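# Move one tray bottle into an empty carton cell

## Task

Take any single bottle from the tray, stand it in a carton cell that holds nothing yet, and release it so it stays there with the gripper no longer holding it.

## Robot and tools

Robot: two 6-joint arms, left_arm and right_arm, each with a parallel two-finger gripper. Within each arm the joint order is always waist, shoulder, elbow, wrist pitch, wrist yaw, wrist roll. Stated ranges in rad: waist -2.618 to 3.054, shoulder 0.000 to 3.142, elbow 0.000 to 3.142, wrist pitch -1.571 to 1.571, wrist yaw -1.571 to 1.571, wrist roll -2.094 to 2.094. The true ends may differ from these by up to 0.059 rad.

Frames: the scene frame has its origin at table height, halfway between the arms, +z up, +x reaching out over the table, and left_arm on the +y side. The left base sits at (+0.047, +0.283, 0) m and the right base at (+0.005, -0.234, 0) m, both almost unrotated with z up. Hand positions (end_effector_position, metres) and orientations (end_effector_quat_wxyz) are given in each arm's own base frame. That point lies between the finger pads, about 1 cm short of the tips. Fingers point along the gripper's +z and separate along its y. Reported hand poses can be a few cm off, more when stretched out. cam_high is fixed and calibrated in the scene frame. cam_left_wrist and cam_right_wrist ride on the hands and are calibrated in their arm's base frame. All images are 672x504.

Row format (shared by execute_actions and move): one flat list of 14 numbers for both arms together, each in [-1, 1]. Numbers 1-6 are left_arm joint offsets, 7 is left opening, 8-13 are right_arm joint offsets, 14 is right opening. Joint numbers are offsets, not poses, measured from the arm's Joint targets as they stand when the action or move begins. They are scaled: 1.0 equals 2.224 rad for waist, shoulder and elbow, and 8.485 rad for the three wrist joints. The opening is absolute: +1 fully open, -1 shut. Sending 0 for a gripper is a real half-open command, so resend the current value to leave it alone. Sending all zero offsets just re-commands the current targets.

execute_actions: actions is a list of actions. Each action is a table of up to 15 rows, one row per 1/30 s step. A shorter table repeats its last row until 15 steps are done. Every row in an action is offset from that action's starting targets, not from the previous row, so repeating an offset in a new action moves further. An action that would push a joint more than 0.059 rad beyond its range is rejected for both arms. A malformed action rejects the whole call. An empty list only returns state and images. cameras picks which images come back: null, omitted or ["all"] gives all; [] gives none; an unknown name voids the call.

move: target is either one 14-number row or a list of up to 15 rows. Every row is offset from the same starting Joint targets. All joints travel together, so hand paths curve, and there is no collision avoidance. speed is in rad/s for the joint with the farthest to go, 0.01 to 12.57, default 0.5. It can be one value or one per target. blend, in rad, rounds corners between listed targets; the default 0 stops at each target. opening_speed is how fast the grip command changes, per second on the -1..1 scale, at least 0.2; use a low value to close gently. A path takes at least 0.5 s and a whole move is capped at 10 s. blocking=false returns after about 0.5 s while motion continues. The result adds a move: line reporting done, off_target (at rest but over 0.035 rad from target), moving, held or fault, and may add limits=held.

wait: seconds from 0 to 10; the arms keep their last command and any running move continues. stop: brakes a running move. zoom_image: camera is cam_high, cam_left_wrist or cam_right_wrist; region is [x0, y0, x1, y1] in image pixels from the top-left, at most 504x504. read_manual: licence texts only. finished_scene: ends the scene for good (scene 1); call it only once the bottle sits released in the cell.

Result lines: Joint positions and Joint velocities are listed per arm in joint order (rad, rad/s), plus the finger-pad gap (m; 0.094 is fully open). "within noise" means the arm is still. Joint targets is the base for your next offsets. Tool commands shows current gripper commands. grip_measured is the finger opening on the command scale; it does not stop at contact, so a firm squeeze reads a bit below the object's width. grip_effort_nm is gripper motor effort, negative when closing, and is not a contact sensor. Joint torques include gravity, and joints 1-3 wrap at ±28 N m. "joint sent to its limit" means a joint reached its end. "joint command not followed" means the clearance check altered targets. Step readings list sampled joint positions during actions. MOTOR HOT appears at 75 °C. OVER-TEMPERATURE FAULT at 90 °C folds that arm and it stays idle. Avoid long stretched-out holds and pressing against things.

Motion limits: each joint target stays within 0.339 rad (big joints) or 2.2 rad (wrist) of the measured angle. Targets that would move the hand more than 200 mm are scaled back, so large motions may need several actions.

Cautions: anything falling off the table, or left off it, fails the task. Don't drop the bottle or release it while it is moving. Avoid fast impacts and hard presses. Never let the arms hit or pinch each other; that can fail the scene. Close slowly on the bottle. To release, command an opening well above grip_measured. If an arm is pressing on something, command its targets back past its measured positions. Loose objects may occasionally get nudged by outside pushes.

Each tool is called as name([rows], argument=value, ...), one row to a line, values as JSON.

## Session

execute_actions(actions=[])

Scene clock: 0.00 s.
left_arm: end_effector_position=(+0.3514, -0.0088, +0.2015) grip_measured=+1.000 grip_effort_nm=n/a end_effector_quat_wxyz=(+0.459, +0.234, +0.853, -0.087) | right_arm: end_effector_position=(+0.3106, +0.0960, +0.3784) grip_measured=+1.000 grip_effort_nm=n/a end_effector_quat_wxyz=(+0.601, +0.021, +0.769, +0.215)
Joint positions: left_arm=[0.245 1.19 0.891 -0.429 0.561 0.524 0.094] | right_arm=[0.273 0.875 1.056 -0.367 -0.043 0.362 0.094]
Joint velocities: within noise
Joint torques (N m): no reading
Heat: left arm: 42 °C; right arm: 35 °C.
Joint targets: left_arm=[0.245 1.182 0.901 -0.430 0.568 0.524] | right_arm=[0.273 0.868 1.067 -0.362 -0.042 0.360]
Tool commands: left_gripper/opening=+1.0 right_gripper/opening=+1.0

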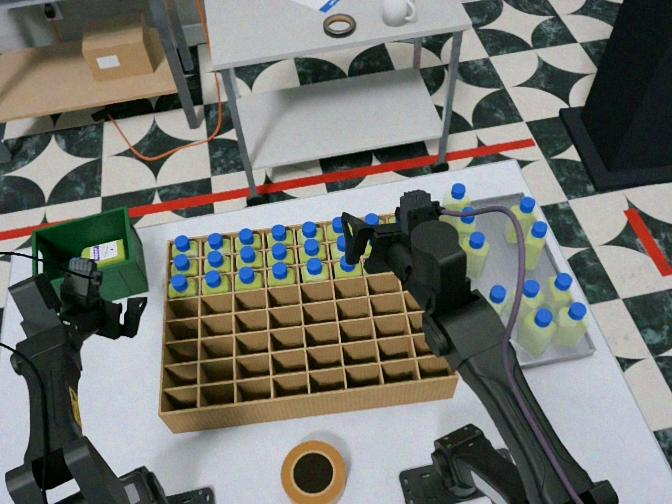

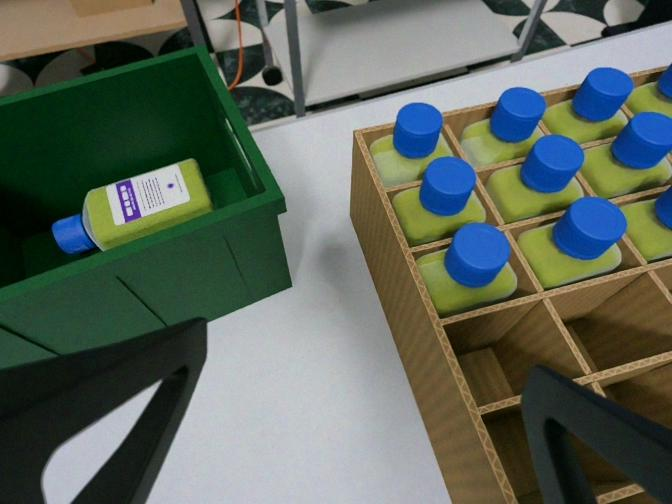

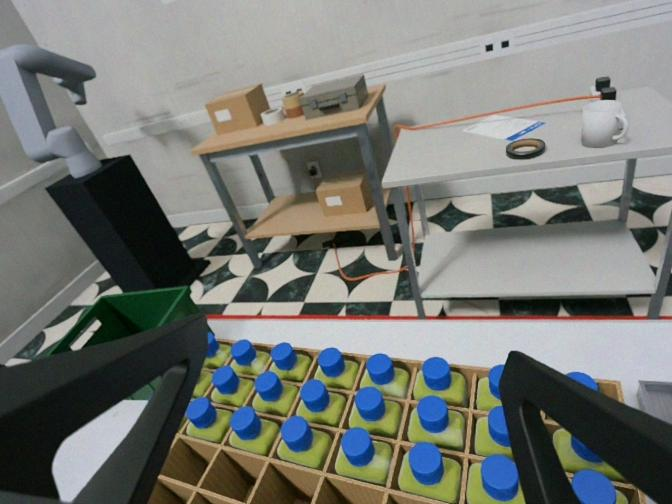

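zoom_image(camera="cam_high", region=[400, 170, 620, 380])

zoom_image(camera="cam_high", region=[150, 210, 480, 440])

Scaled by 2.291 from the camera's 672x504 image, which has a finer 960x720 frame.

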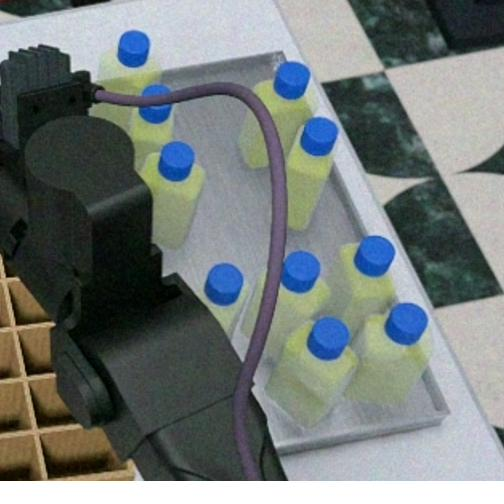

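Scaled by 1.527 from the camera's 672x504 image, which has a finer 960x720 frame.

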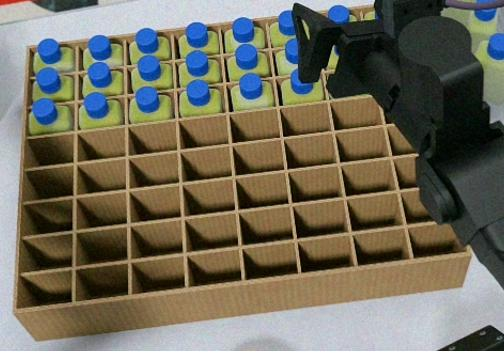

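move(target=[0,0,0,0,0,0,1, -0.2954,0.3683,0.3635,-0.10918,0.00495,-0.04243,1], speed=0.8)

Scene clock: 5.33 s.
left_arm: end_effector_position=(+0.3514, -0.0088, +0.2015) grip_measured=+1.000 grip_effort_nm=-0.002 end_effector_quat_wxyz=(+0.459, +0.234, +0.853, -0.087) | right_arm: end_effector_position=(+0.3614, -0.1446, +0.2571) grip_measured=+1.000 grip_effort_nm=-0.027 end_effector_quat_wxyz=(+0.221, +0.190, +0.956, -0.040)
Joint positions: left_arm=[0.245 1.19 0.891 -0.429 0.561 0.524 0.094] | right_arm=[-0.386 1.68 1.845 -1.283 -0.005 0.008 0.094]
Joint velocities: within noise
Joint torques (N m): left_arm=[-0.08 -5.15 9.2 1.7 0.21 -0.01] | right_arm=[0.13 -6.72 8.01 1.1 0.07 -0.1]
Heat: left arm: 43 °C; right arm: 37 °C.
Joint targets: left_arm=[0.245 1.182 0.901 -0.430 0.568 0.524] | right_arm=[-0.384 1.687 1.876 -1.288 0.000 0.000]
move: done
camera_calibration:
cam_right_wrist: T_world_to_cam=[[-0.251987, -0.967071, -0.0357299, -0.0317679], [-0.967082, 0.252997, -0.0272805, 0.424489], [0.0354218, 0.0276794, -0.998989, 0.361654], [0, 0, 0, 1]] pos_world=[0.3897, -0.148127, 0.371733]

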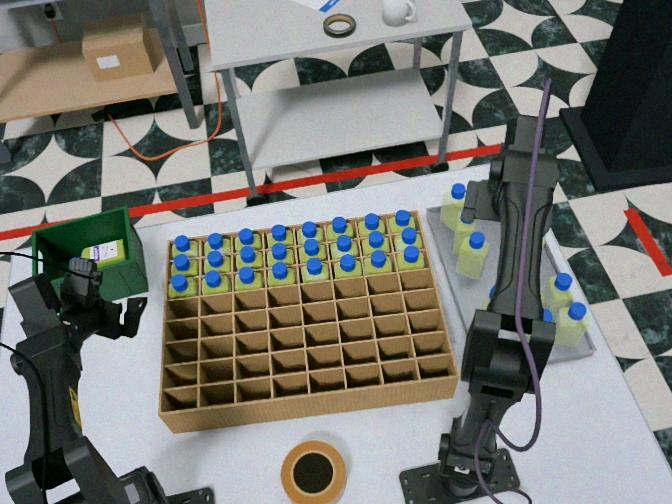

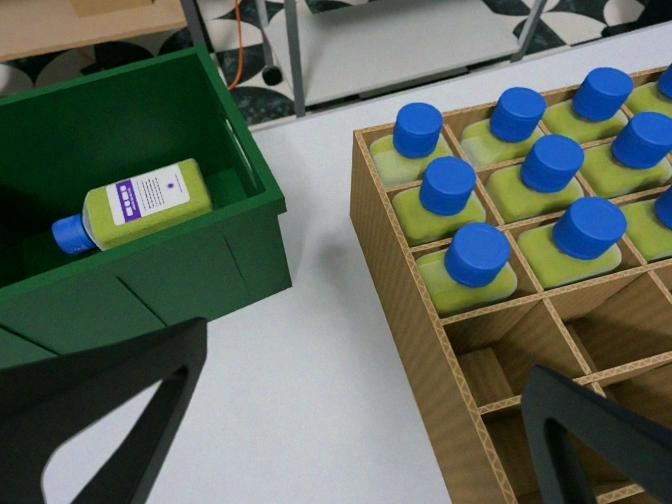

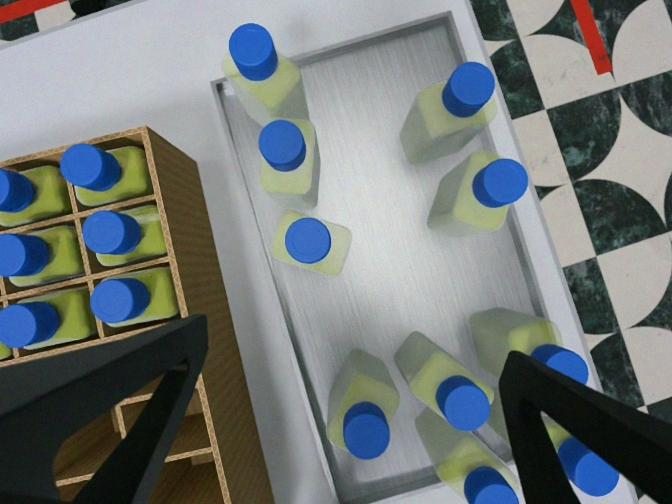

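zoom_image(camera="cam_right_wrist", region=[200, 80, 440, 320])

move(target=[0,0,0,0,0,0,1, 0.1906,-0.1503,-0.1673,-0.00156,0,0,1], speed=0.8, cameras=["cam_right_wrist"])

Scaled by 2.100 from the camera's 672x504 image, which has a finer 960x720 frame.

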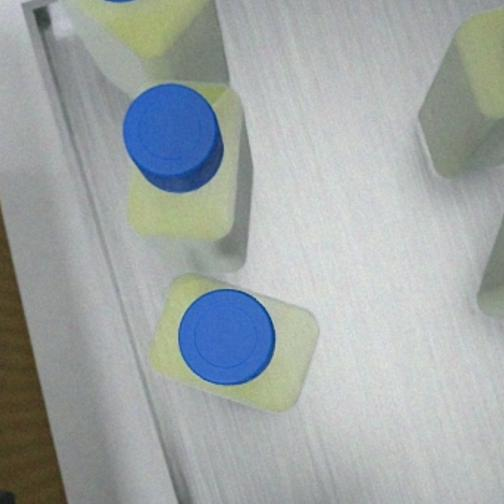

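Scene clock: 7.40 s.
left_arm: end_effector_position=(+0.3514, -0.0088, +0.2015) grip_measured=+1.000 grip_effort_nm=-0.002 end_effector_quat_wxyz=(+0.459, +0.234, +0.853, -0.087) | right_arm: end_effector_position=(+0.2994, +0.0122, +0.2438) grip_measured=+1.000 grip_effort_nm=-0.027 end_effector_quat_wxyz=(+0.203, -0.015, +0.979, +0.005)
Joint positions: left_arm=[0.245 1.19 0.891 -0.429 0.561 0.524 0.094] | right_arm=[0.037 1.369 1.513 -1.306 -0.001 0.006 0.094]
Joint velocities: within noise
Joint torques (N m): left_arm=[-0.05 -5.14 9.14 1.7 0.23 -0.01] | right_arm=[0.27 -5.85 4.67 1.16 0.03 -0.1]
Heat: left arm: 43 °C; right arm: 37 °C.
Joint targets: left_arm=[0.245 1.182 0.901 -0.430 0.568 0.524] | right_arm=[0.040 1.353 1.504 -1.301 0.000 0.000]
move: done
camera_calibration:
cam_right_wrist: T_world_to_cam=[[0.16475, -0.985625, -0.0374305, -0.020243], [-0.986058, -0.165485, 0.0174623, 0.324417], [-0.0234055, 0.0340318, -0.999147, 0.363702], [0, 0, 0, 1]] pos_world=[0.331742, 0.0213568, 0.356969]
Images, in order (width x height): cam_right_wrist 672x504.

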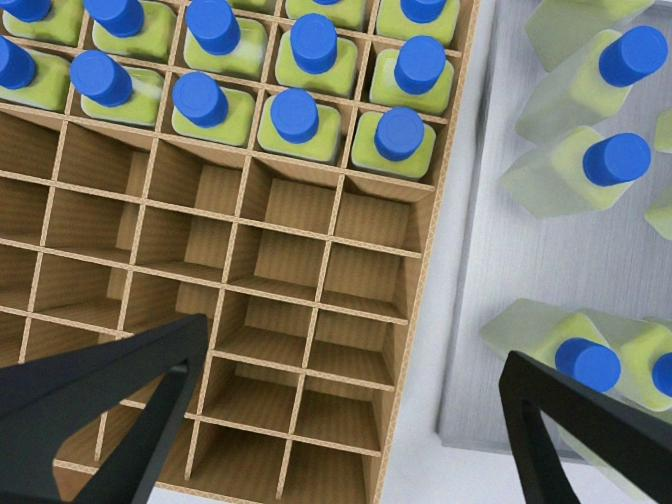

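move(target=[0,0,0,0,0,0,1, -0.1381,0.2748,0.1768,0.0040,0.00959,0.03831,0.3], speed=0.7, cameras=["cam_high","cam_right_wrist"])

Scene clock: 12.87 s.
left_arm: end_effector_position=(+0.3514, -0.0088, +0.2015) grip_measured=+1.000 grip_effort_nm=-0.002 end_effector_quat_wxyz=(+0.459, +0.234, +0.853, -0.087) | right_arm: end_effector_position=(+0.4017, -0.1224, +0.1587) grip_measured=+0.303 grip_effort_nm=-0.178 end_effector_quat_wxyz=(+0.105, +0.290, +0.951, -0.032)
Joint positions: left_arm=[0.245 1.19 0.891 -0.429 0.561 0.524 0.094] | right_arm=[-0.269 1.956 1.867 -1.273 0.068 0.316 0.061]
Joint velocities: within noise
Joint torques (N m): left_arm=[-0.03 -5.14 9.14 1.7 0.22 0] | right_arm=[0.17 -9.43 7.99 0.8 0.21 0.08]
Heat: left arm: 43 °C; right arm: 36 °C.
Joint targets: left_arm=[0.245 1.182 0.901 -0.430 0.568 0.524] | right_arm=[-0.267 1.964 1.897 -1.268 0.081 0.325]
move: done
camera_calibration:
cam_right_wrist: T_world_to_cam=[[-0.449046, -0.891558, -0.0590082, 0.0884823], [-0.87971, 0.429585, 0.203879, 0.405002], [-0.156421, 0.143461, -0.977216, 0.349008], [0, 0, 0, 1]] pos_world=[0.450609, -0.145165, 0.263706]
Images, in order (width x height): cam_high 672x504, cam_right_wrist 672x504.

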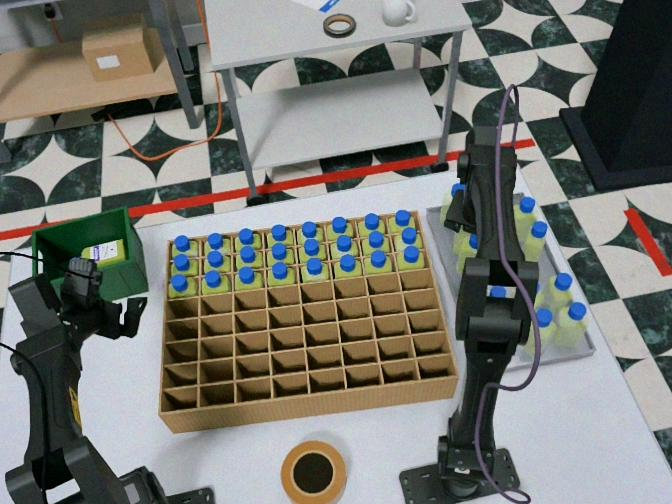

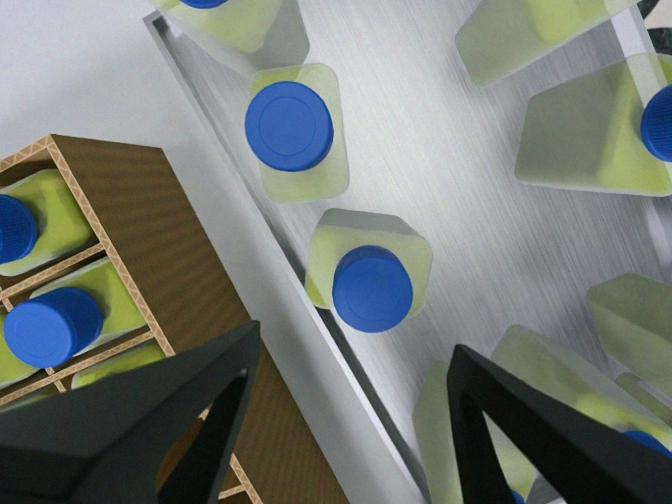

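zoom_image(camera="cam_right_wrist", region=[200, 160, 520, 400])

Scaled by 1.575 from the camera's 672x504 image, which has a finer 960x720 frame.

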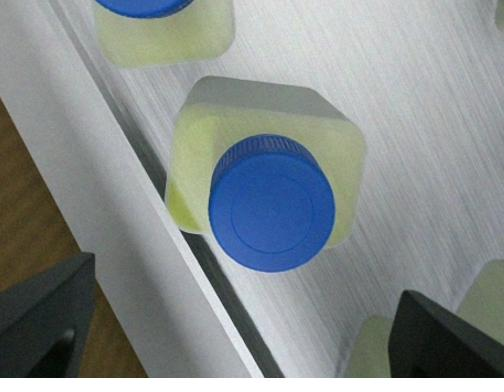

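move([
  [0,0,0,0,0,0,1, -0.0020,-0.0022,-0.0049,0.00365,0.00153,0.00141,0.3],
  [0,0,0,0,0,0,1, -0.0020,-0.0070,-0.0935,0.02574,0.00153,0.00141,0.3],
], speed=0.3, cameras=["cam_high","cam_right_wrist"])

Scene clock: 15.57 s.
left_arm: end_effector_position=(+0.3514, -0.0088, +0.2015) grip_measured=+1.000 grip_effort_nm=-0.002 end_effector_quat_wxyz=(+0.459, +0.234, +0.853, -0.087) | right_arm: end_effector_position=(+0.4129, -0.1275, +0.1182) grip_measured=+0.303 grip_effort_nm=-0.173 end_effector_quat_wxyz=(+0.125, +0.297, +0.946, -0.036)
Joint positions: left_arm=[0.245 1.19 0.891 -0.429 0.561 0.524 0.094] | right_arm=[-0.269 1.956 1.697 -1.064 0.079 0.328 0.061]
Joint velocities: within noise
Joint torques (N m): left_arm=[0.02 -5.16 9.18 1.7 0.22 -0.01] | right_arm=[-0.23 -10.95 5.05 0.96 0.24 0.08]
Heat: left arm: 43 °C; right arm: 36 °C.
Joint targets: left_arm=[0.245 1.182 0.901 -0.430 0.568 0.524] | right_arm=[-0.272 1.948 1.689 -1.049 0.094 0.337]
move: done
camera_calibration:
cam_right_wrist: T_world_to_cam=[[-0.459891, -0.885968, -0.0596677, 0.0918851], [-0.880007, 0.445752, 0.163992, 0.432234], [-0.118695, 0.127926, -0.984655, 0.295316], [0, 0, 0, 1]] pos_world=[0.457678, -0.14904, 0.225384]
Images, in order (width x height): cam_high 672x504, cam_right_wrist 672x504.

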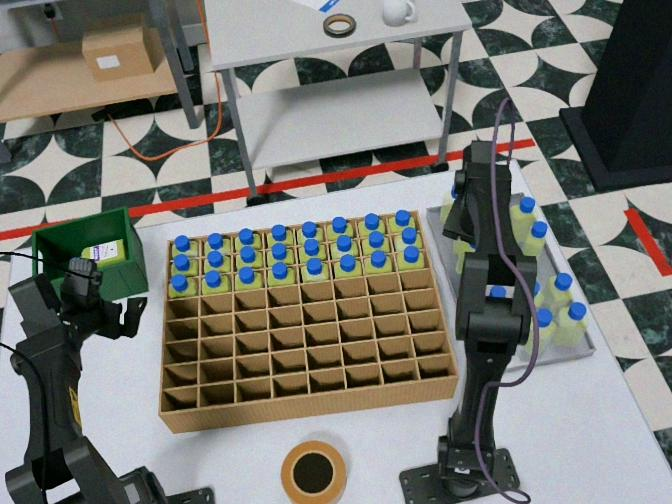

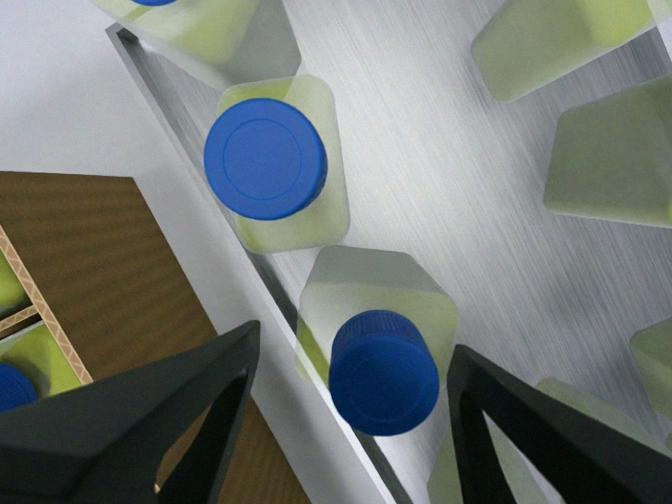

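move(target=[0,0,0,0,0,0,1, -0.0062,-0.0067,-0.0162,0.0012,0,0,0.3], speed=0.2, cameras=["cam_right_wrist"])

Scene clock: 16.90 s.
left_arm: end_effector_position=(+0.3514, -0.0088, +0.2015) grip_measured=+1.000 grip_effort_nm=-0.002 end_effector_quat_wxyz=(+0.459, +0.234, +0.853, -0.087) | right_arm: end_effector_position=(+0.4055, -0.1302, +0.1082) grip_measured=+0.303 grip_effort_nm=-0.164 end_effector_quat_wxyz=(+0.112, +0.301, +0.946, -0.038)
Joint positions: left_arm=[0.245 1.19 0.891 -0.429 0.561 0.524 0.094] | right_arm=[-0.278 1.956 1.662 -1.055 0.083 0.328 0.061]
Joint velocities: within noise
Joint torques (N m): left_arm=[-0.05 -5.08 9.13 1.69 0.23 0] | right_arm=[-0.61 -12.3 4.81 0.92 0.19 0.07]
Heat: left arm: 43 °C; right arm: 36 °C.
Joint targets: left_arm=[0.245 1.182 0.901 -0.430 0.568 0.524] | right_arm=[-0.285 1.933 1.653 -1.039 0.094 0.337]
move: done
camera_calibration:
cam_right_wrist: T_world_to_cam=[[-0.470127, -0.881135, -0.0508113, 0.0892556], [-0.871133, 0.454002, 0.187107, 0.423485], [-0.141798, 0.132228, -0.981025, 0.294379], [0, 0, 0, 1]] pos_world=[0.452616, -0.152542, 0.214091]
Images, in order (width x height): cam_right_wrist 672x504.

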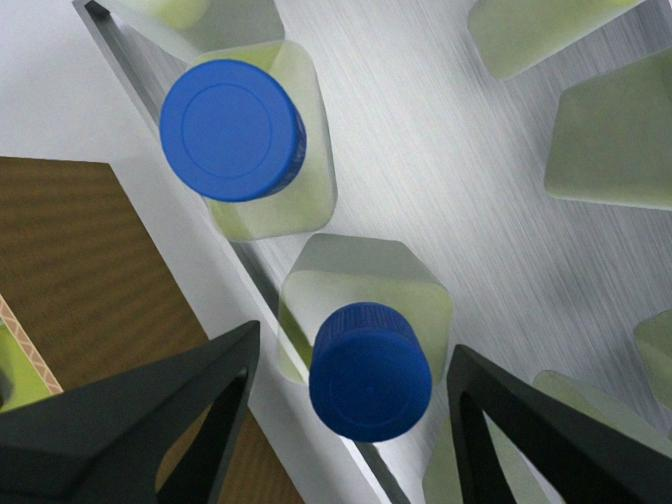

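move(target=[0,0,0,0,0,0,1, 0,-0.0083,0,0,0,0,0.3], speed=0.2, cameras=["cam_right_wrist"])

Scene clock: 18.13 s.
left_arm: end_effector_position=(+0.3514, -0.0088, +0.2015) grip_measured=+1.000 grip_effort_nm=0.002 end_effector_quat_wxyz=(+0.459, +0.234, +0.853, -0.087) | right_arm: end_effector_position=(+0.4058, -0.1303, +0.1082) grip_measured=+0.303 grip_effort_nm=-0.173 end_effector_quat_wxyz=(+0.113, +0.301, +0.946, -0.038)
Joint positions: left_arm=[0.245 1.19 0.891 -0.429 0.561 0.524 0.094] | right_arm=[-0.278 1.956 1.662 -1.053 0.083 0.328 0.061]
Joint velocities: within noise
Joint torques (N m): left_arm=[-0.05 -5.16 9.14 1.69 0.23 0] | right_arm=[-0.59 -14.16 4.9 0.89 0.18 0.07]
Heat: left arm: 43 °C; right arm: 36 °C.
Joint targets: left_arm=[0.245 1.182 0.901 -0.430 0.568 0.524] | right_arm=[-0.285 1.915 1.653 -1.039 0.094 0.337]
move: off_target (right_arm); right_arm: the shoulder is farthest, 0.041 rad from its target
camera_calibration:
cam_right_wrist: T_world_to_cam=[[-0.4701, -0.881138, -0.0510148, 0.0893853], [-0.87131, 0.454084, 0.18608, 0.423952], [-0.140797, 0.131926, -0.981209, 0.294045], [0, 0, 0, 1]] pos_world=[0.452815, -0.152542, 0.214191]
Images, in order (width x height): cam_right_wrist 672x504.

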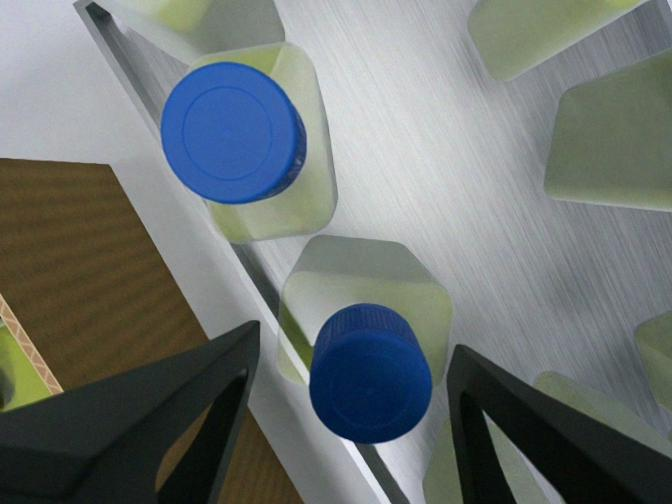

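move(target=[0,0,0,0,0,0,1, 0,0.0083,0.0301,-0.00554,0,0,0.3], speed=0.2, cameras=["cam_right_wrist"])

Scene clock: 19.53 s.
left_arm: end_effector_position=(+0.3514, -0.0088, +0.2015) grip_measured=+1.000 grip_effort_nm=0.002 end_effector_quat_wxyz=(+0.459, +0.234, +0.853, -0.087) | right_arm: end_effector_position=(+0.4063, -0.1304, +0.1154) grip_measured=+0.303 grip_effort_nm=-0.173 end_effector_quat_wxyz=(+0.113, +0.301, +0.946, -0.038)
Joint positions: left_arm=[0.245 1.19 0.891 -0.429 0.561 0.524 0.094] | right_arm=[-0.278 1.956 1.691 -1.08 0.083 0.328 0.061]
Joint velocities: within noise
Joint torques (N m): left_arm=[-0.03 -5.14 9.14 1.7 0.24 0] | right_arm=[-0.58 -12.31 8.05 0.7 0.2 0.07]
Heat: left arm: 43 °C; right arm: 36 °C.
Joint targets: left_arm=[0.245 1.182 0.901 -0.430 0.568 0.524] | right_arm=[-0.285 1.933 1.720 -1.086 0.094 0.337]
move: done
camera_calibration:
cam_right_wrist: T_world_to_cam=[[-0.470001, -0.881175, -0.0512797, 0.0897769], [-0.871541, 0.454098, 0.184965, 0.423386], [-0.1397, 0.131626, -0.981406, 0.300791], [0, 0, 0, 1]] pos_world=[0.453214, -0.152741, 0.221491]
Images, in order (width x height): cam_right_wrist 672x504.

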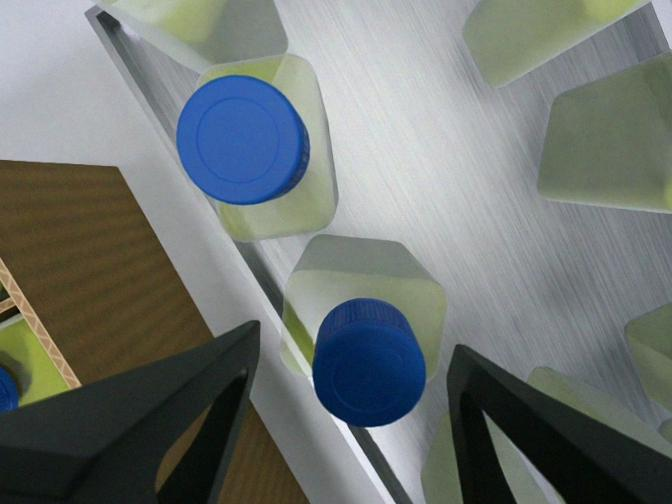

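move(target=[0,0,0,0,0,0,1, 0,0,0,0,0,0,-0.55], opening_speed=0.5, cameras=["cam_right_wrist"])

Scene clock: 21.60 s.
left_arm: end_effector_position=(+0.3514, -0.0088, +0.2015) grip_measured=+1.000 grip_effort_nm=-0.007 end_effector_quat_wxyz=(+0.459, +0.234, +0.853, -0.087) | right_arm: end_effector_position=(+0.4064, -0.1310, +0.1173) grip_measured=-0.379 grip_effort_nm=-1.057 end_effector_quat_wxyz=(+0.114, +0.302, +0.946, -0.040)
Joint positions: left_arm=[0.245 1.19 0.891 -0.429 0.561 0.524 0.094] | right_arm=[-0.278 1.956 1.698 -1.086 0.086 0.329 0.029]
Joint velocities: within noise
Joint torques (N m): left_arm=[-0.03 -5.14 9.14 1.69 0.22 -0.02] | right_arm=[-0.57 -12.31 7.45 0.76 0.16 0.06]
Heat: left arm: 43 °C; right arm: 37 °C.
Joint targets: left_arm=[0.245 1.182 0.901 -0.430 0.568 0.524] | right_arm=[-0.285 1.933 1.720 -1.086 0.094 0.337]
move: done
camera_calibration:
cam_right_wrist: T_world_to_cam=[[-0.471267, -0.880639, -0.0488038, 0.0897635], [-0.870958, 0.455934, 0.183182, 0.423672], [-0.139066, 0.128834, -0.981867, 0.302094], [0, 0, 0, 1]] pos_world=[0.453314, -0.153037, 0.223388]
Images, in order (width x height): cam_right_wrist 672x504.

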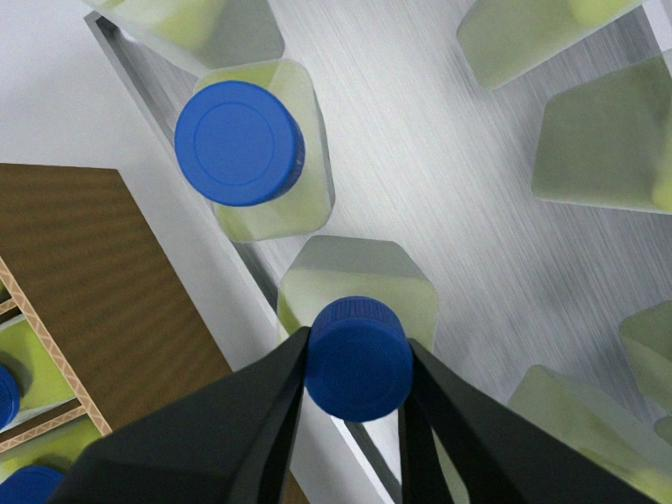

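zoom_image(camera="cam_right_wrist", region=[230, 200, 490, 430])

Scaled by 1.938 from the camera's 672x504 image, which has a finer 960x720 frame.

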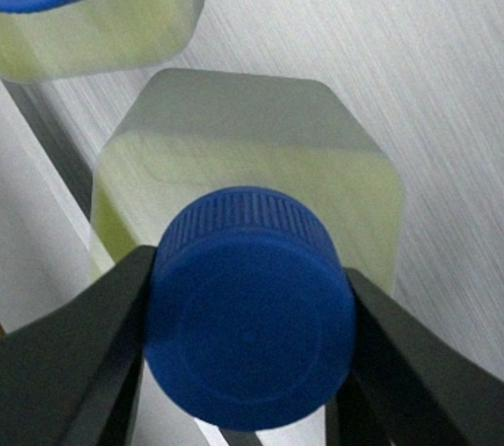

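move([
  [0,0,0,0,0,0,1, 0.0013,0.0119,0.0661,-0.0173,-0.0006,0.0002,-0.55],
  [0,0,0,0,0,0,1, 0.0072,-0.0391,0.0704,-0.03135,-0.0019,-0.0053,-0.55],
], speed=0.3, blend=0.02, cameras=["cam_high","cam_right_wrist"])

Scene clock: 25.07 s.
left_arm: end_effector_position=(+0.3514, -0.0088, +0.2015) grip_measured=+1.000 grip_effort_nm=-0.002 end_effector_quat_wxyz=(+0.459, +0.234, +0.853, -0.087) | right_arm: end_effector_position=(+0.3739, -0.1208, +0.1751) grip_measured=-0.380 grip_effort_nm=-1.057 end_effector_quat_wxyz=(+0.088, +0.286, +0.953, -0.039)
Joint positions: left_arm=[0.245 1.19 0.891 -0.429 0.561 0.524 0.094] | right_arm=[-0.278 1.887 1.845 -1.352 0.081 0.297 0.029]
Joint velocities: within noise
Joint torques (N m): left_arm=[0.05 -5.19 9.14 1.7 0.22 0] | right_arm=[0.77 -13.27 8.03 0.68 0.05 -0.08]
Heat: left arm: 43 °C; right arm: 38 °C.
Joint targets: left_arm=[0.245 1.182 0.901 -0.430 0.568 0.524] | right_arm=[-0.269 1.846 1.876 -1.352 0.078 0.292]
move: off_target (right_arm); right_arm: the shoulder is farthest, 0.041 rad from its target
camera_calibration:
cam_right_wrist: T_world_to_cam=[[-0.445073, -0.894715, -0.037338, 0.0728206], [-0.874349, 0.425178, 0.23396, 0.368715], [-0.193452, 0.136776, -0.971529, 0.372458], [0, 0, 0, 1]] pos_world=[0.426849, -0.142559, 0.278308]
Images, in order (width x height): cam_high 672x504, cam_right_wrist 672x504.

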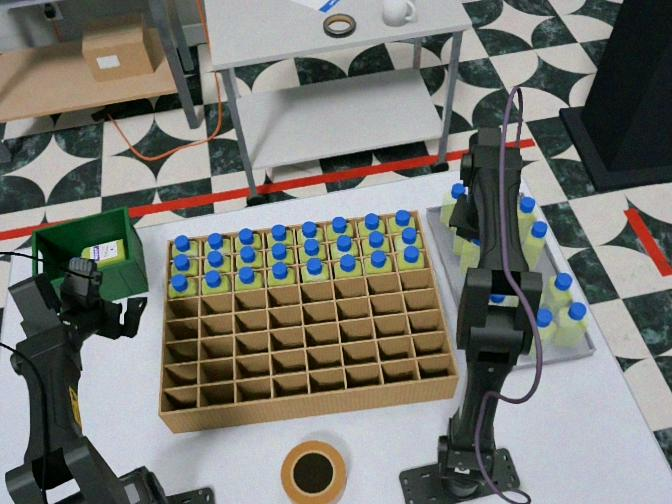

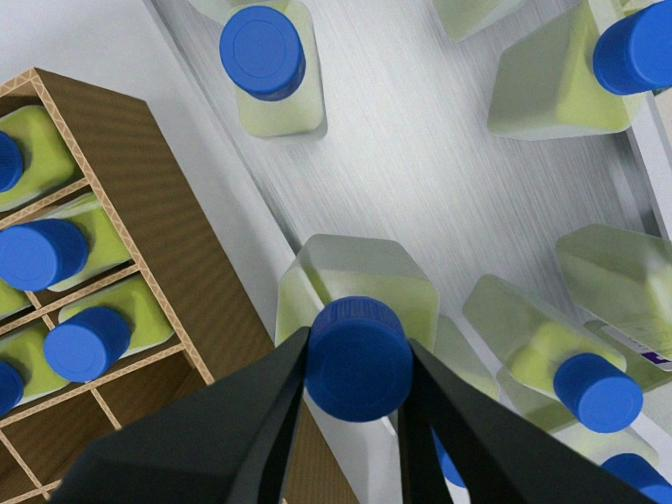

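move(target=[0,0,0,0,0,0,1, 0.0366,-0.0692,0.0085,-0.01544,-0.00444,-0.01875,-0.55], speed=0.3, cameras=["cam_high","cam_right_wrist"])

Scene clock: 26.53 s.
left_arm: end_effector_position=(+0.3514, -0.0088, +0.2015) grip_measured=+1.000 grip_effort_nm=-0.002 end_effector_quat_wxyz=(+0.459, +0.234, +0.853, -0.087) | right_arm: end_effector_position=(+0.3420, -0.0737, +0.2314) grip_measured=-0.380 grip_effort_nm=-1.062 end_effector_quat_wxyz=(+0.112, +0.166, +0.979, -0.026)
Joint positions: left_arm=[0.245 1.19 0.891 -0.429 0.561 0.524 0.094] | right_arm=[-0.192 1.724 1.865 -1.486 0.046 0.139 0.029]
Joint velocities: within noise
Joint torques (N m): left_arm=[-0.03 -5.12 9.11 1.7 0.22 0] | right_arm=[0.32 -10.5 7.71 0.79 -0.01 -0.08]
Heat: left arm: 43 °C; right arm: 38 °C.
Joint targets: left_arm=[0.245 1.182 0.901 -0.430 0.568 0.524] | right_arm=[-0.188 1.692 1.895 -1.483 0.040 0.133]
move: done
camera_calibration:
cam_right_wrist: T_world_to_cam=[[-0.209779, -0.976752, -0.0441317, 0.0179026], [-0.960561, 0.197455, 0.195791, 0.329096], [-0.182525, 0.0834641, -0.979652, 0.408855], [0, 0, 0, 1]] pos_world=[0.394499, -0.0816201, 0.336892]
Images, in order (width x height): cam_high 672x504, cam_right_wrist 672x504.

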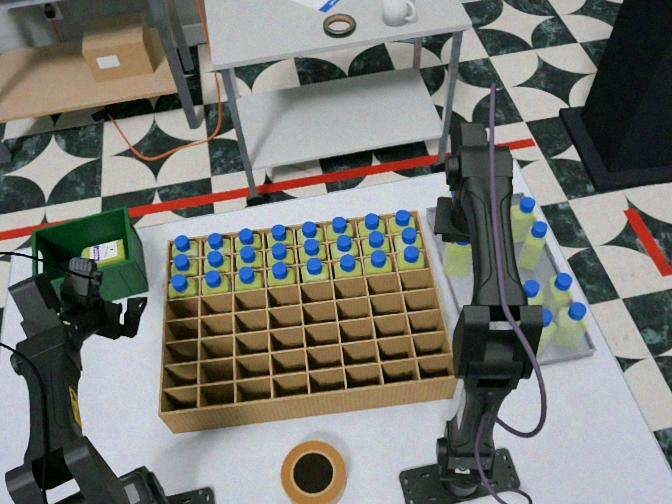

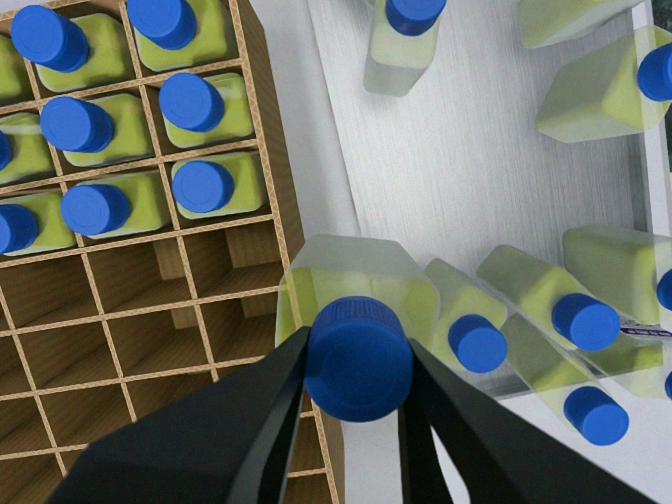

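move(target=[0,0,0,0,0,0,1, 0.0980,-0.0673,-0.0688,-0.00224,-0.0021,-0.0028,-0.55], speed=0.25, cameras=["cam_high","cam_right_wrist"])

zoom_image(camera="cam_right_wrist", region=[150, 150, 600, 504])

Scene clock: 28.37 s.
left_arm: end_effector_position=(+0.3514, -0.0088, +0.2015) grip_measured=+1.000 grip_effort_nm=-0.002 end_effector_quat_wxyz=(+0.459, +0.234, +0.853, -0.087) | right_arm: end_effector_position=(+0.3104, +0.0047, +0.2406) grip_measured=-0.380 grip_effort_nm=-1.057 end_effector_quat_wxyz=(+0.115, +0.045, +0.992, -0.005)
Joint positions: left_arm=[0.245 1.19 0.891 -0.429 0.561 0.524 0.094] | right_arm=[0.027 1.58 1.747 -1.509 0.026 0.115 0.029]
Joint velocities: within noise
Joint torques (N m): left_arm=[0.01 -5.12 9.21 1.7 0.23 -0.02] | right_arm=[0.24 -9.65 4.66 0.86 0.01 -0.09]
Heat: left arm: 43 °C; right arm: 38 °C.
Joint targets: left_arm=[0.245 1.182 0.901 -0.430 0.568 0.524] | right_arm=[0.030 1.543 1.742 -1.502 0.023 0.109]
move: off_target (right_arm); right_arm: the shoulder is farthest, 0.038 rad from its target
camera_calibration:
cam_right_wrist: T_world_to_cam=[[0.0349106, -0.997727, -0.0576339, 0.0156029], [-0.980093, -0.0454576, 0.193265, 0.289263], [-0.195446, 0.0497396, -0.979452, 0.409622], [0, 0, 0, 1]] pos_world=[0.363018, 0.00834223, 0.3462]
Images, in order (width x height): cam_high 672x504, cam_right_wrist 672x504.

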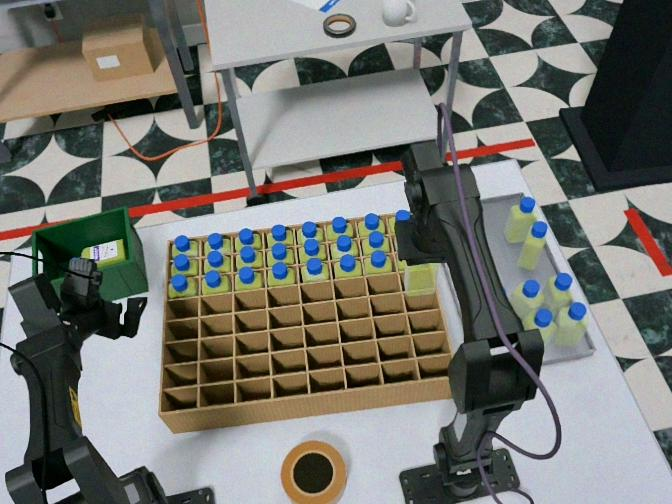

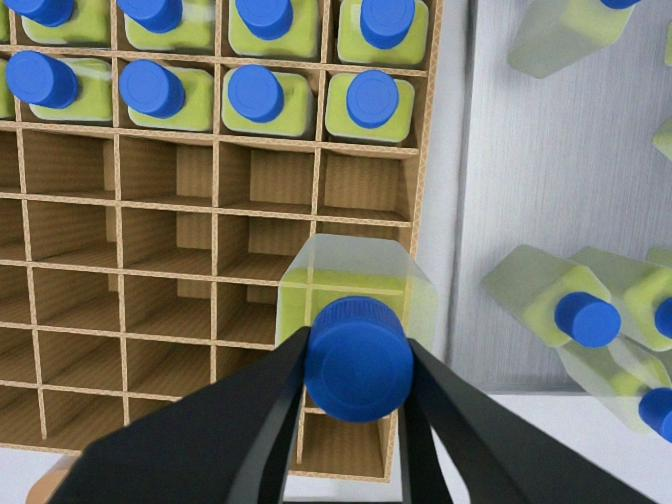

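Scaled by 1.120 from the camera's 672x504 image, which has a finer 960x720 frame.

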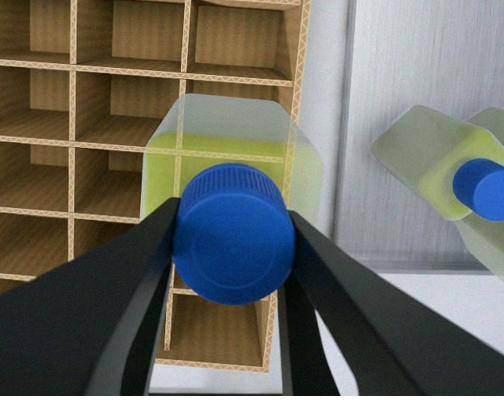

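zoom_image(camera="cam_right_wrist", region=[200, 120, 450, 330])

zoom_image(camera="cam_right_wrist", region=[200, 300, 450, 504])

Scaled by 2.016 from the camera's 672x504 image, which has a finer 960x720 frame.

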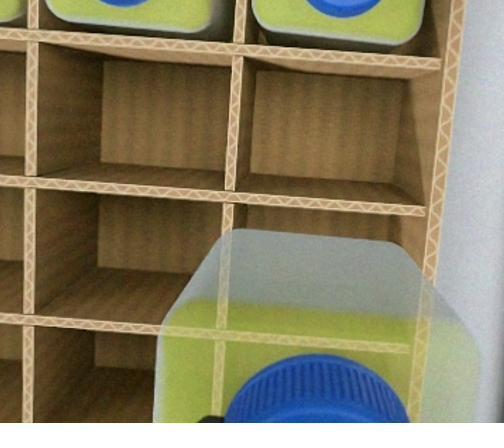

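Scaled by 2.016 from the camera's 672x504 image, which has a finer 960x720 frame.

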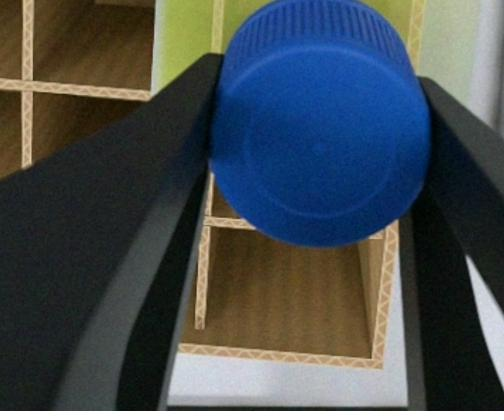

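zoom_image(camera="cam_high", region=[370, 200, 470, 310])

zoom_image(camera="cam_right_wrist", region=[260, 50, 460, 200])

Scaled by 4.582 from the camera's 672x504 image, which has a finer 960x720 frame.

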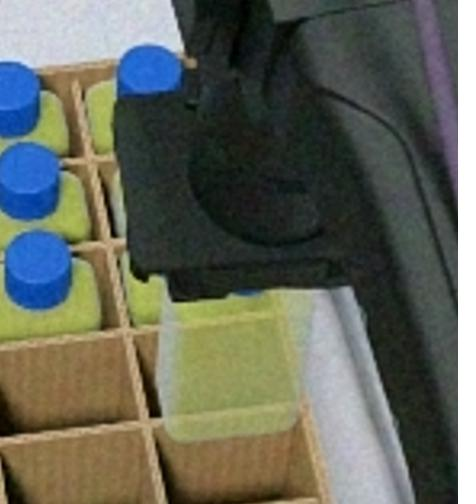

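Scaled by 2.520 from the camera's 672x504 image, which has a finer 960x720 frame.

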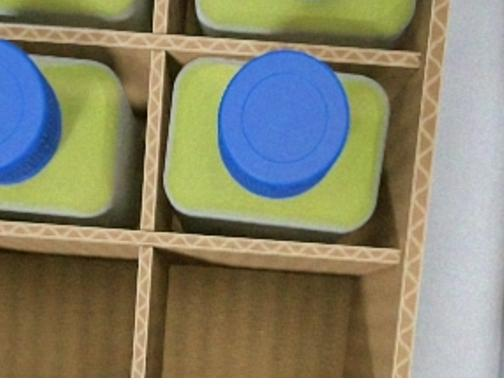

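move([
  [0,0,0,0,0,0,1, 0.0031,0.0310,0.0418,-0.0055,0.0053,0.0045,-0.55],
  [0,0,0,0,0,0,1, 0.0031,0.0036,0.0004,0.0019,0.0053,0.0045,-0.55],
], speed=0.15, cameras=["cam_high","cam_right_wrist"])

zoom_image(camera="cam_right_wrist", region=[200, 120, 450, 330])

zoom_image(camera="cam_right_wrist", region=[200, 300, 450, 504])

Scene clock: 33.33 s.
left_arm: end_effector_position=(+0.3514, -0.0088, +0.2015) grip_measured=+1.000 grip_effort_nm=-0.002 end_effector_quat_wxyz=(+0.459, +0.234, +0.853, -0.087) | right_arm: end_effector_position=(+0.3117, +0.0009, +0.2374) grip_measured=-0.380 grip_effort_nm=-1.057 end_effector_quat_wxyz=(+0.110, +0.057, +0.992, -0.017)
Joint positions: left_arm=[0.245 1.19 0.891 -0.429 0.561 0.524 0.094] | right_arm=[0.03 1.591 1.747 -1.509 0.054 0.139 0.029]
Joint velocities: within noise
Joint torques (N m): left_arm=[-0.03 -5.12 9.22 1.7 0.23 -0.01] | right_arm=[0.57 -10.04 4.86 0.96 0.2 0.06]
Heat: left arm: 43 °C; right arm: 38 °C.
Joint targets: left_arm=[0.245 1.182 0.901 -0.430 0.568 0.524] | right_arm=[0.037 1.551 1.743 -1.486 0.068 0.147]
move: off_target (right_arm); right_arm: the shoulder is farthest, 0.040 rad from its target
camera_calibration:
cam_right_wrist: T_world_to_cam=[[0.00871347, -0.999312, -0.0360394, 0.01463], [-0.978851, -0.0158906, 0.203958, 0.288091], [-0.20439, 0.0335, -0.978316, 0.409399], [0, 0, 0, 1]] pos_world=[0.365548, 0.00548295, 0.342291]
Images, in order (width x height): cam_high 672x504, cam_right_wrist 672x504.

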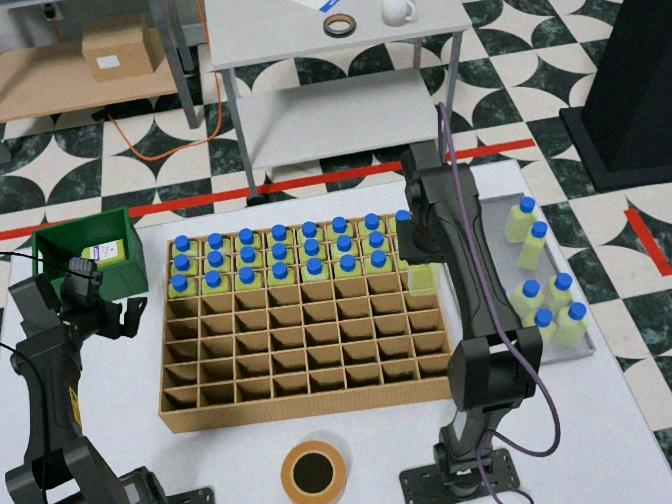

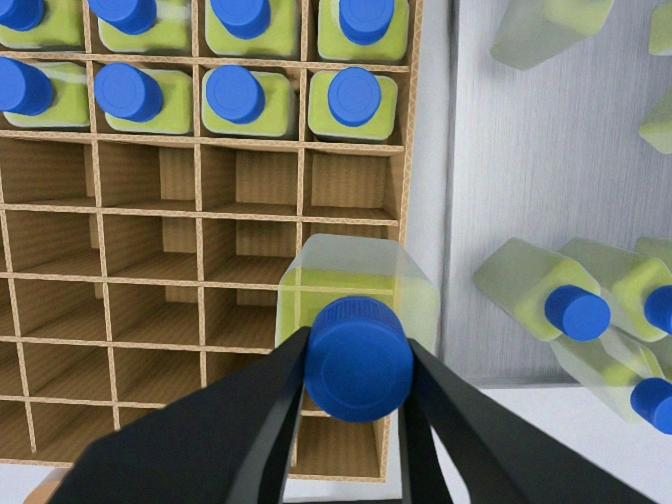

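Scaled by 2.016 from the camera's 672x504 image, which has a finer 960x720 frame.

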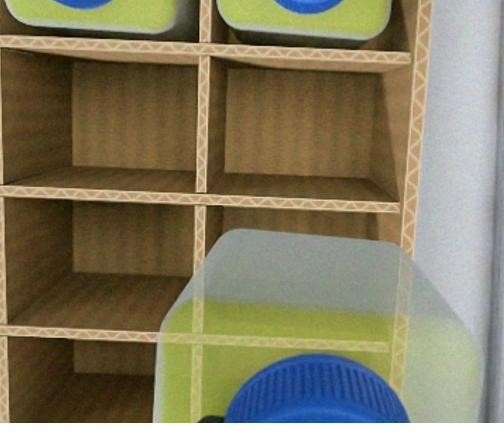

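Scaled by 2.016 from the camera's 672x504 image, which has a finer 960x720 frame.

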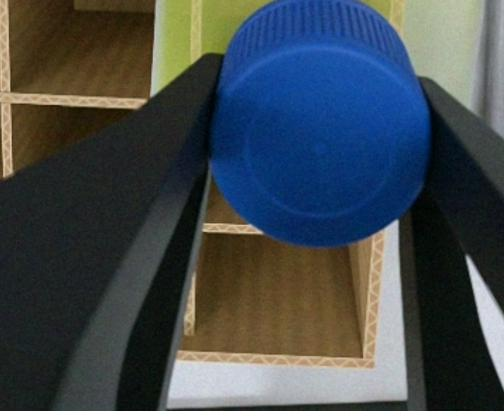

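move(target=[0,0,0,0,0,0,1, 0.0040,-0.0090,-0.0382,0.0086,0,0,-0.55], speed=0.12, cameras=["cam_high","cam_right_wrist"])

zoom_image(camera="cam_right_wrist", region=[200, 120, 450, 330])

zoom_image(camera="cam_high", region=[370, 200, 470, 310])

Scene clock: 35.47 s.
left_arm: end_effector_position=(+0.3514, -0.0088, +0.2015) grip_measured=+1.000 grip_effort_nm=-0.002 end_effector_quat_wxyz=(+0.459, +0.234, +0.853, -0.087) | right_arm: end_effector_position=(+0.3143, +0.0034, +0.2222) grip_measured=-0.380 grip_effort_nm=-1.057 end_effector_quat_wxyz=(+0.114, +0.053, +0.992, -0.017)
Joint positions: left_arm=[0.245 1.19 0.891 -0.429 0.561 0.524 0.094] | right_arm=[0.038 1.573 1.662 -1.436 0.054 0.139 0.029]
Joint velocities: within noise
Joint torques (N m): left_arm=[-0.02 -5.11 9.16 1.7 0.21 -0.01] | right_arm=[0.64 -10.21 4.96 1 0.19 0.08]
Heat: left arm: 43 °C; right arm: 38 °C.
Joint targets: left_arm=[0.245 1.182 0.901 -0.430 0.568 0.524] | right_arm=[0.046 1.531 1.658 -1.413 0.068 0.147]
move: off_target (right_arm); right_arm: the shoulder is farthest, 0.042 rad from its target
camera_calibration:
cam_right_wrist: T_world_to_cam=[[0.0164909, -0.99922, -0.0358906, 0.0140667], [-0.980009, -0.0232709, 0.197586, 0.295578], [-0.198267, 0.0319148, -0.979628, 0.393399], [0, 0, 0, 1]] pos_world=[0.367435, 0.00837881, 0.327487]
Images, in order (width x height): cam_high 672x504, cam_right_wrist 672x504.

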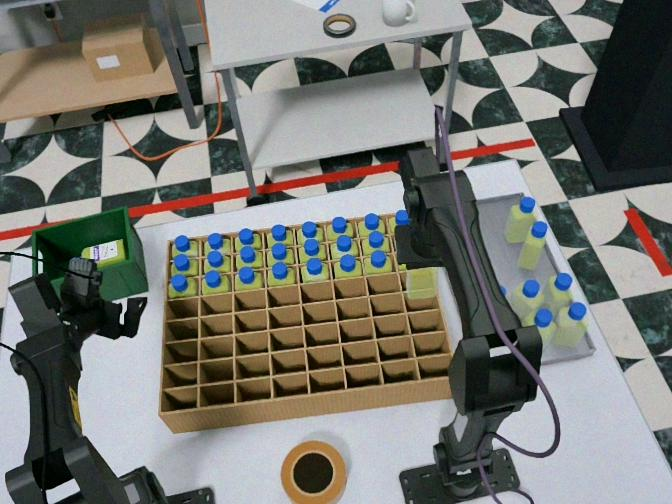

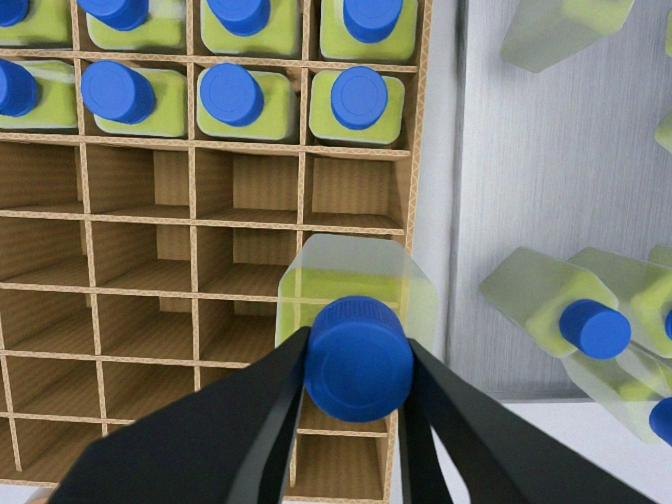

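Scaled by 2.016 from the camera's 672x504 image, which has a finer 960x720 frame.

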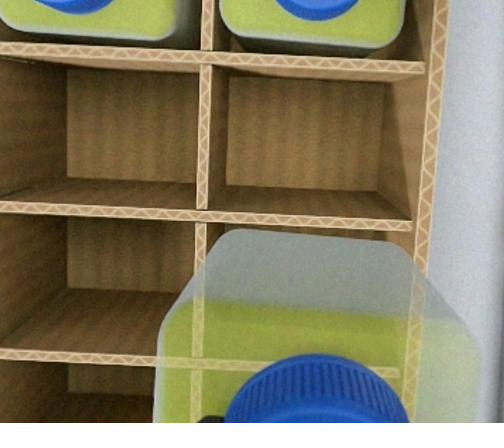

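Scaled by 4.582 from the camera's 672x504 image, which has a finer 960x720 frame.

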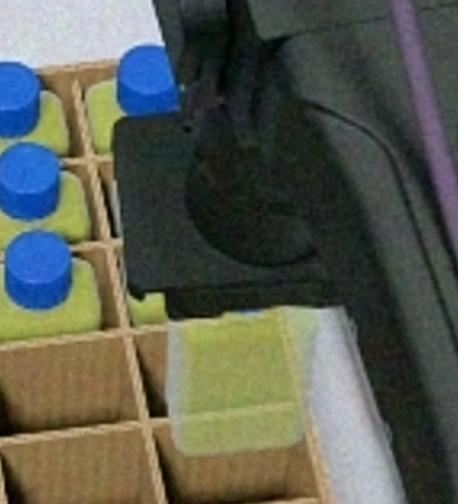

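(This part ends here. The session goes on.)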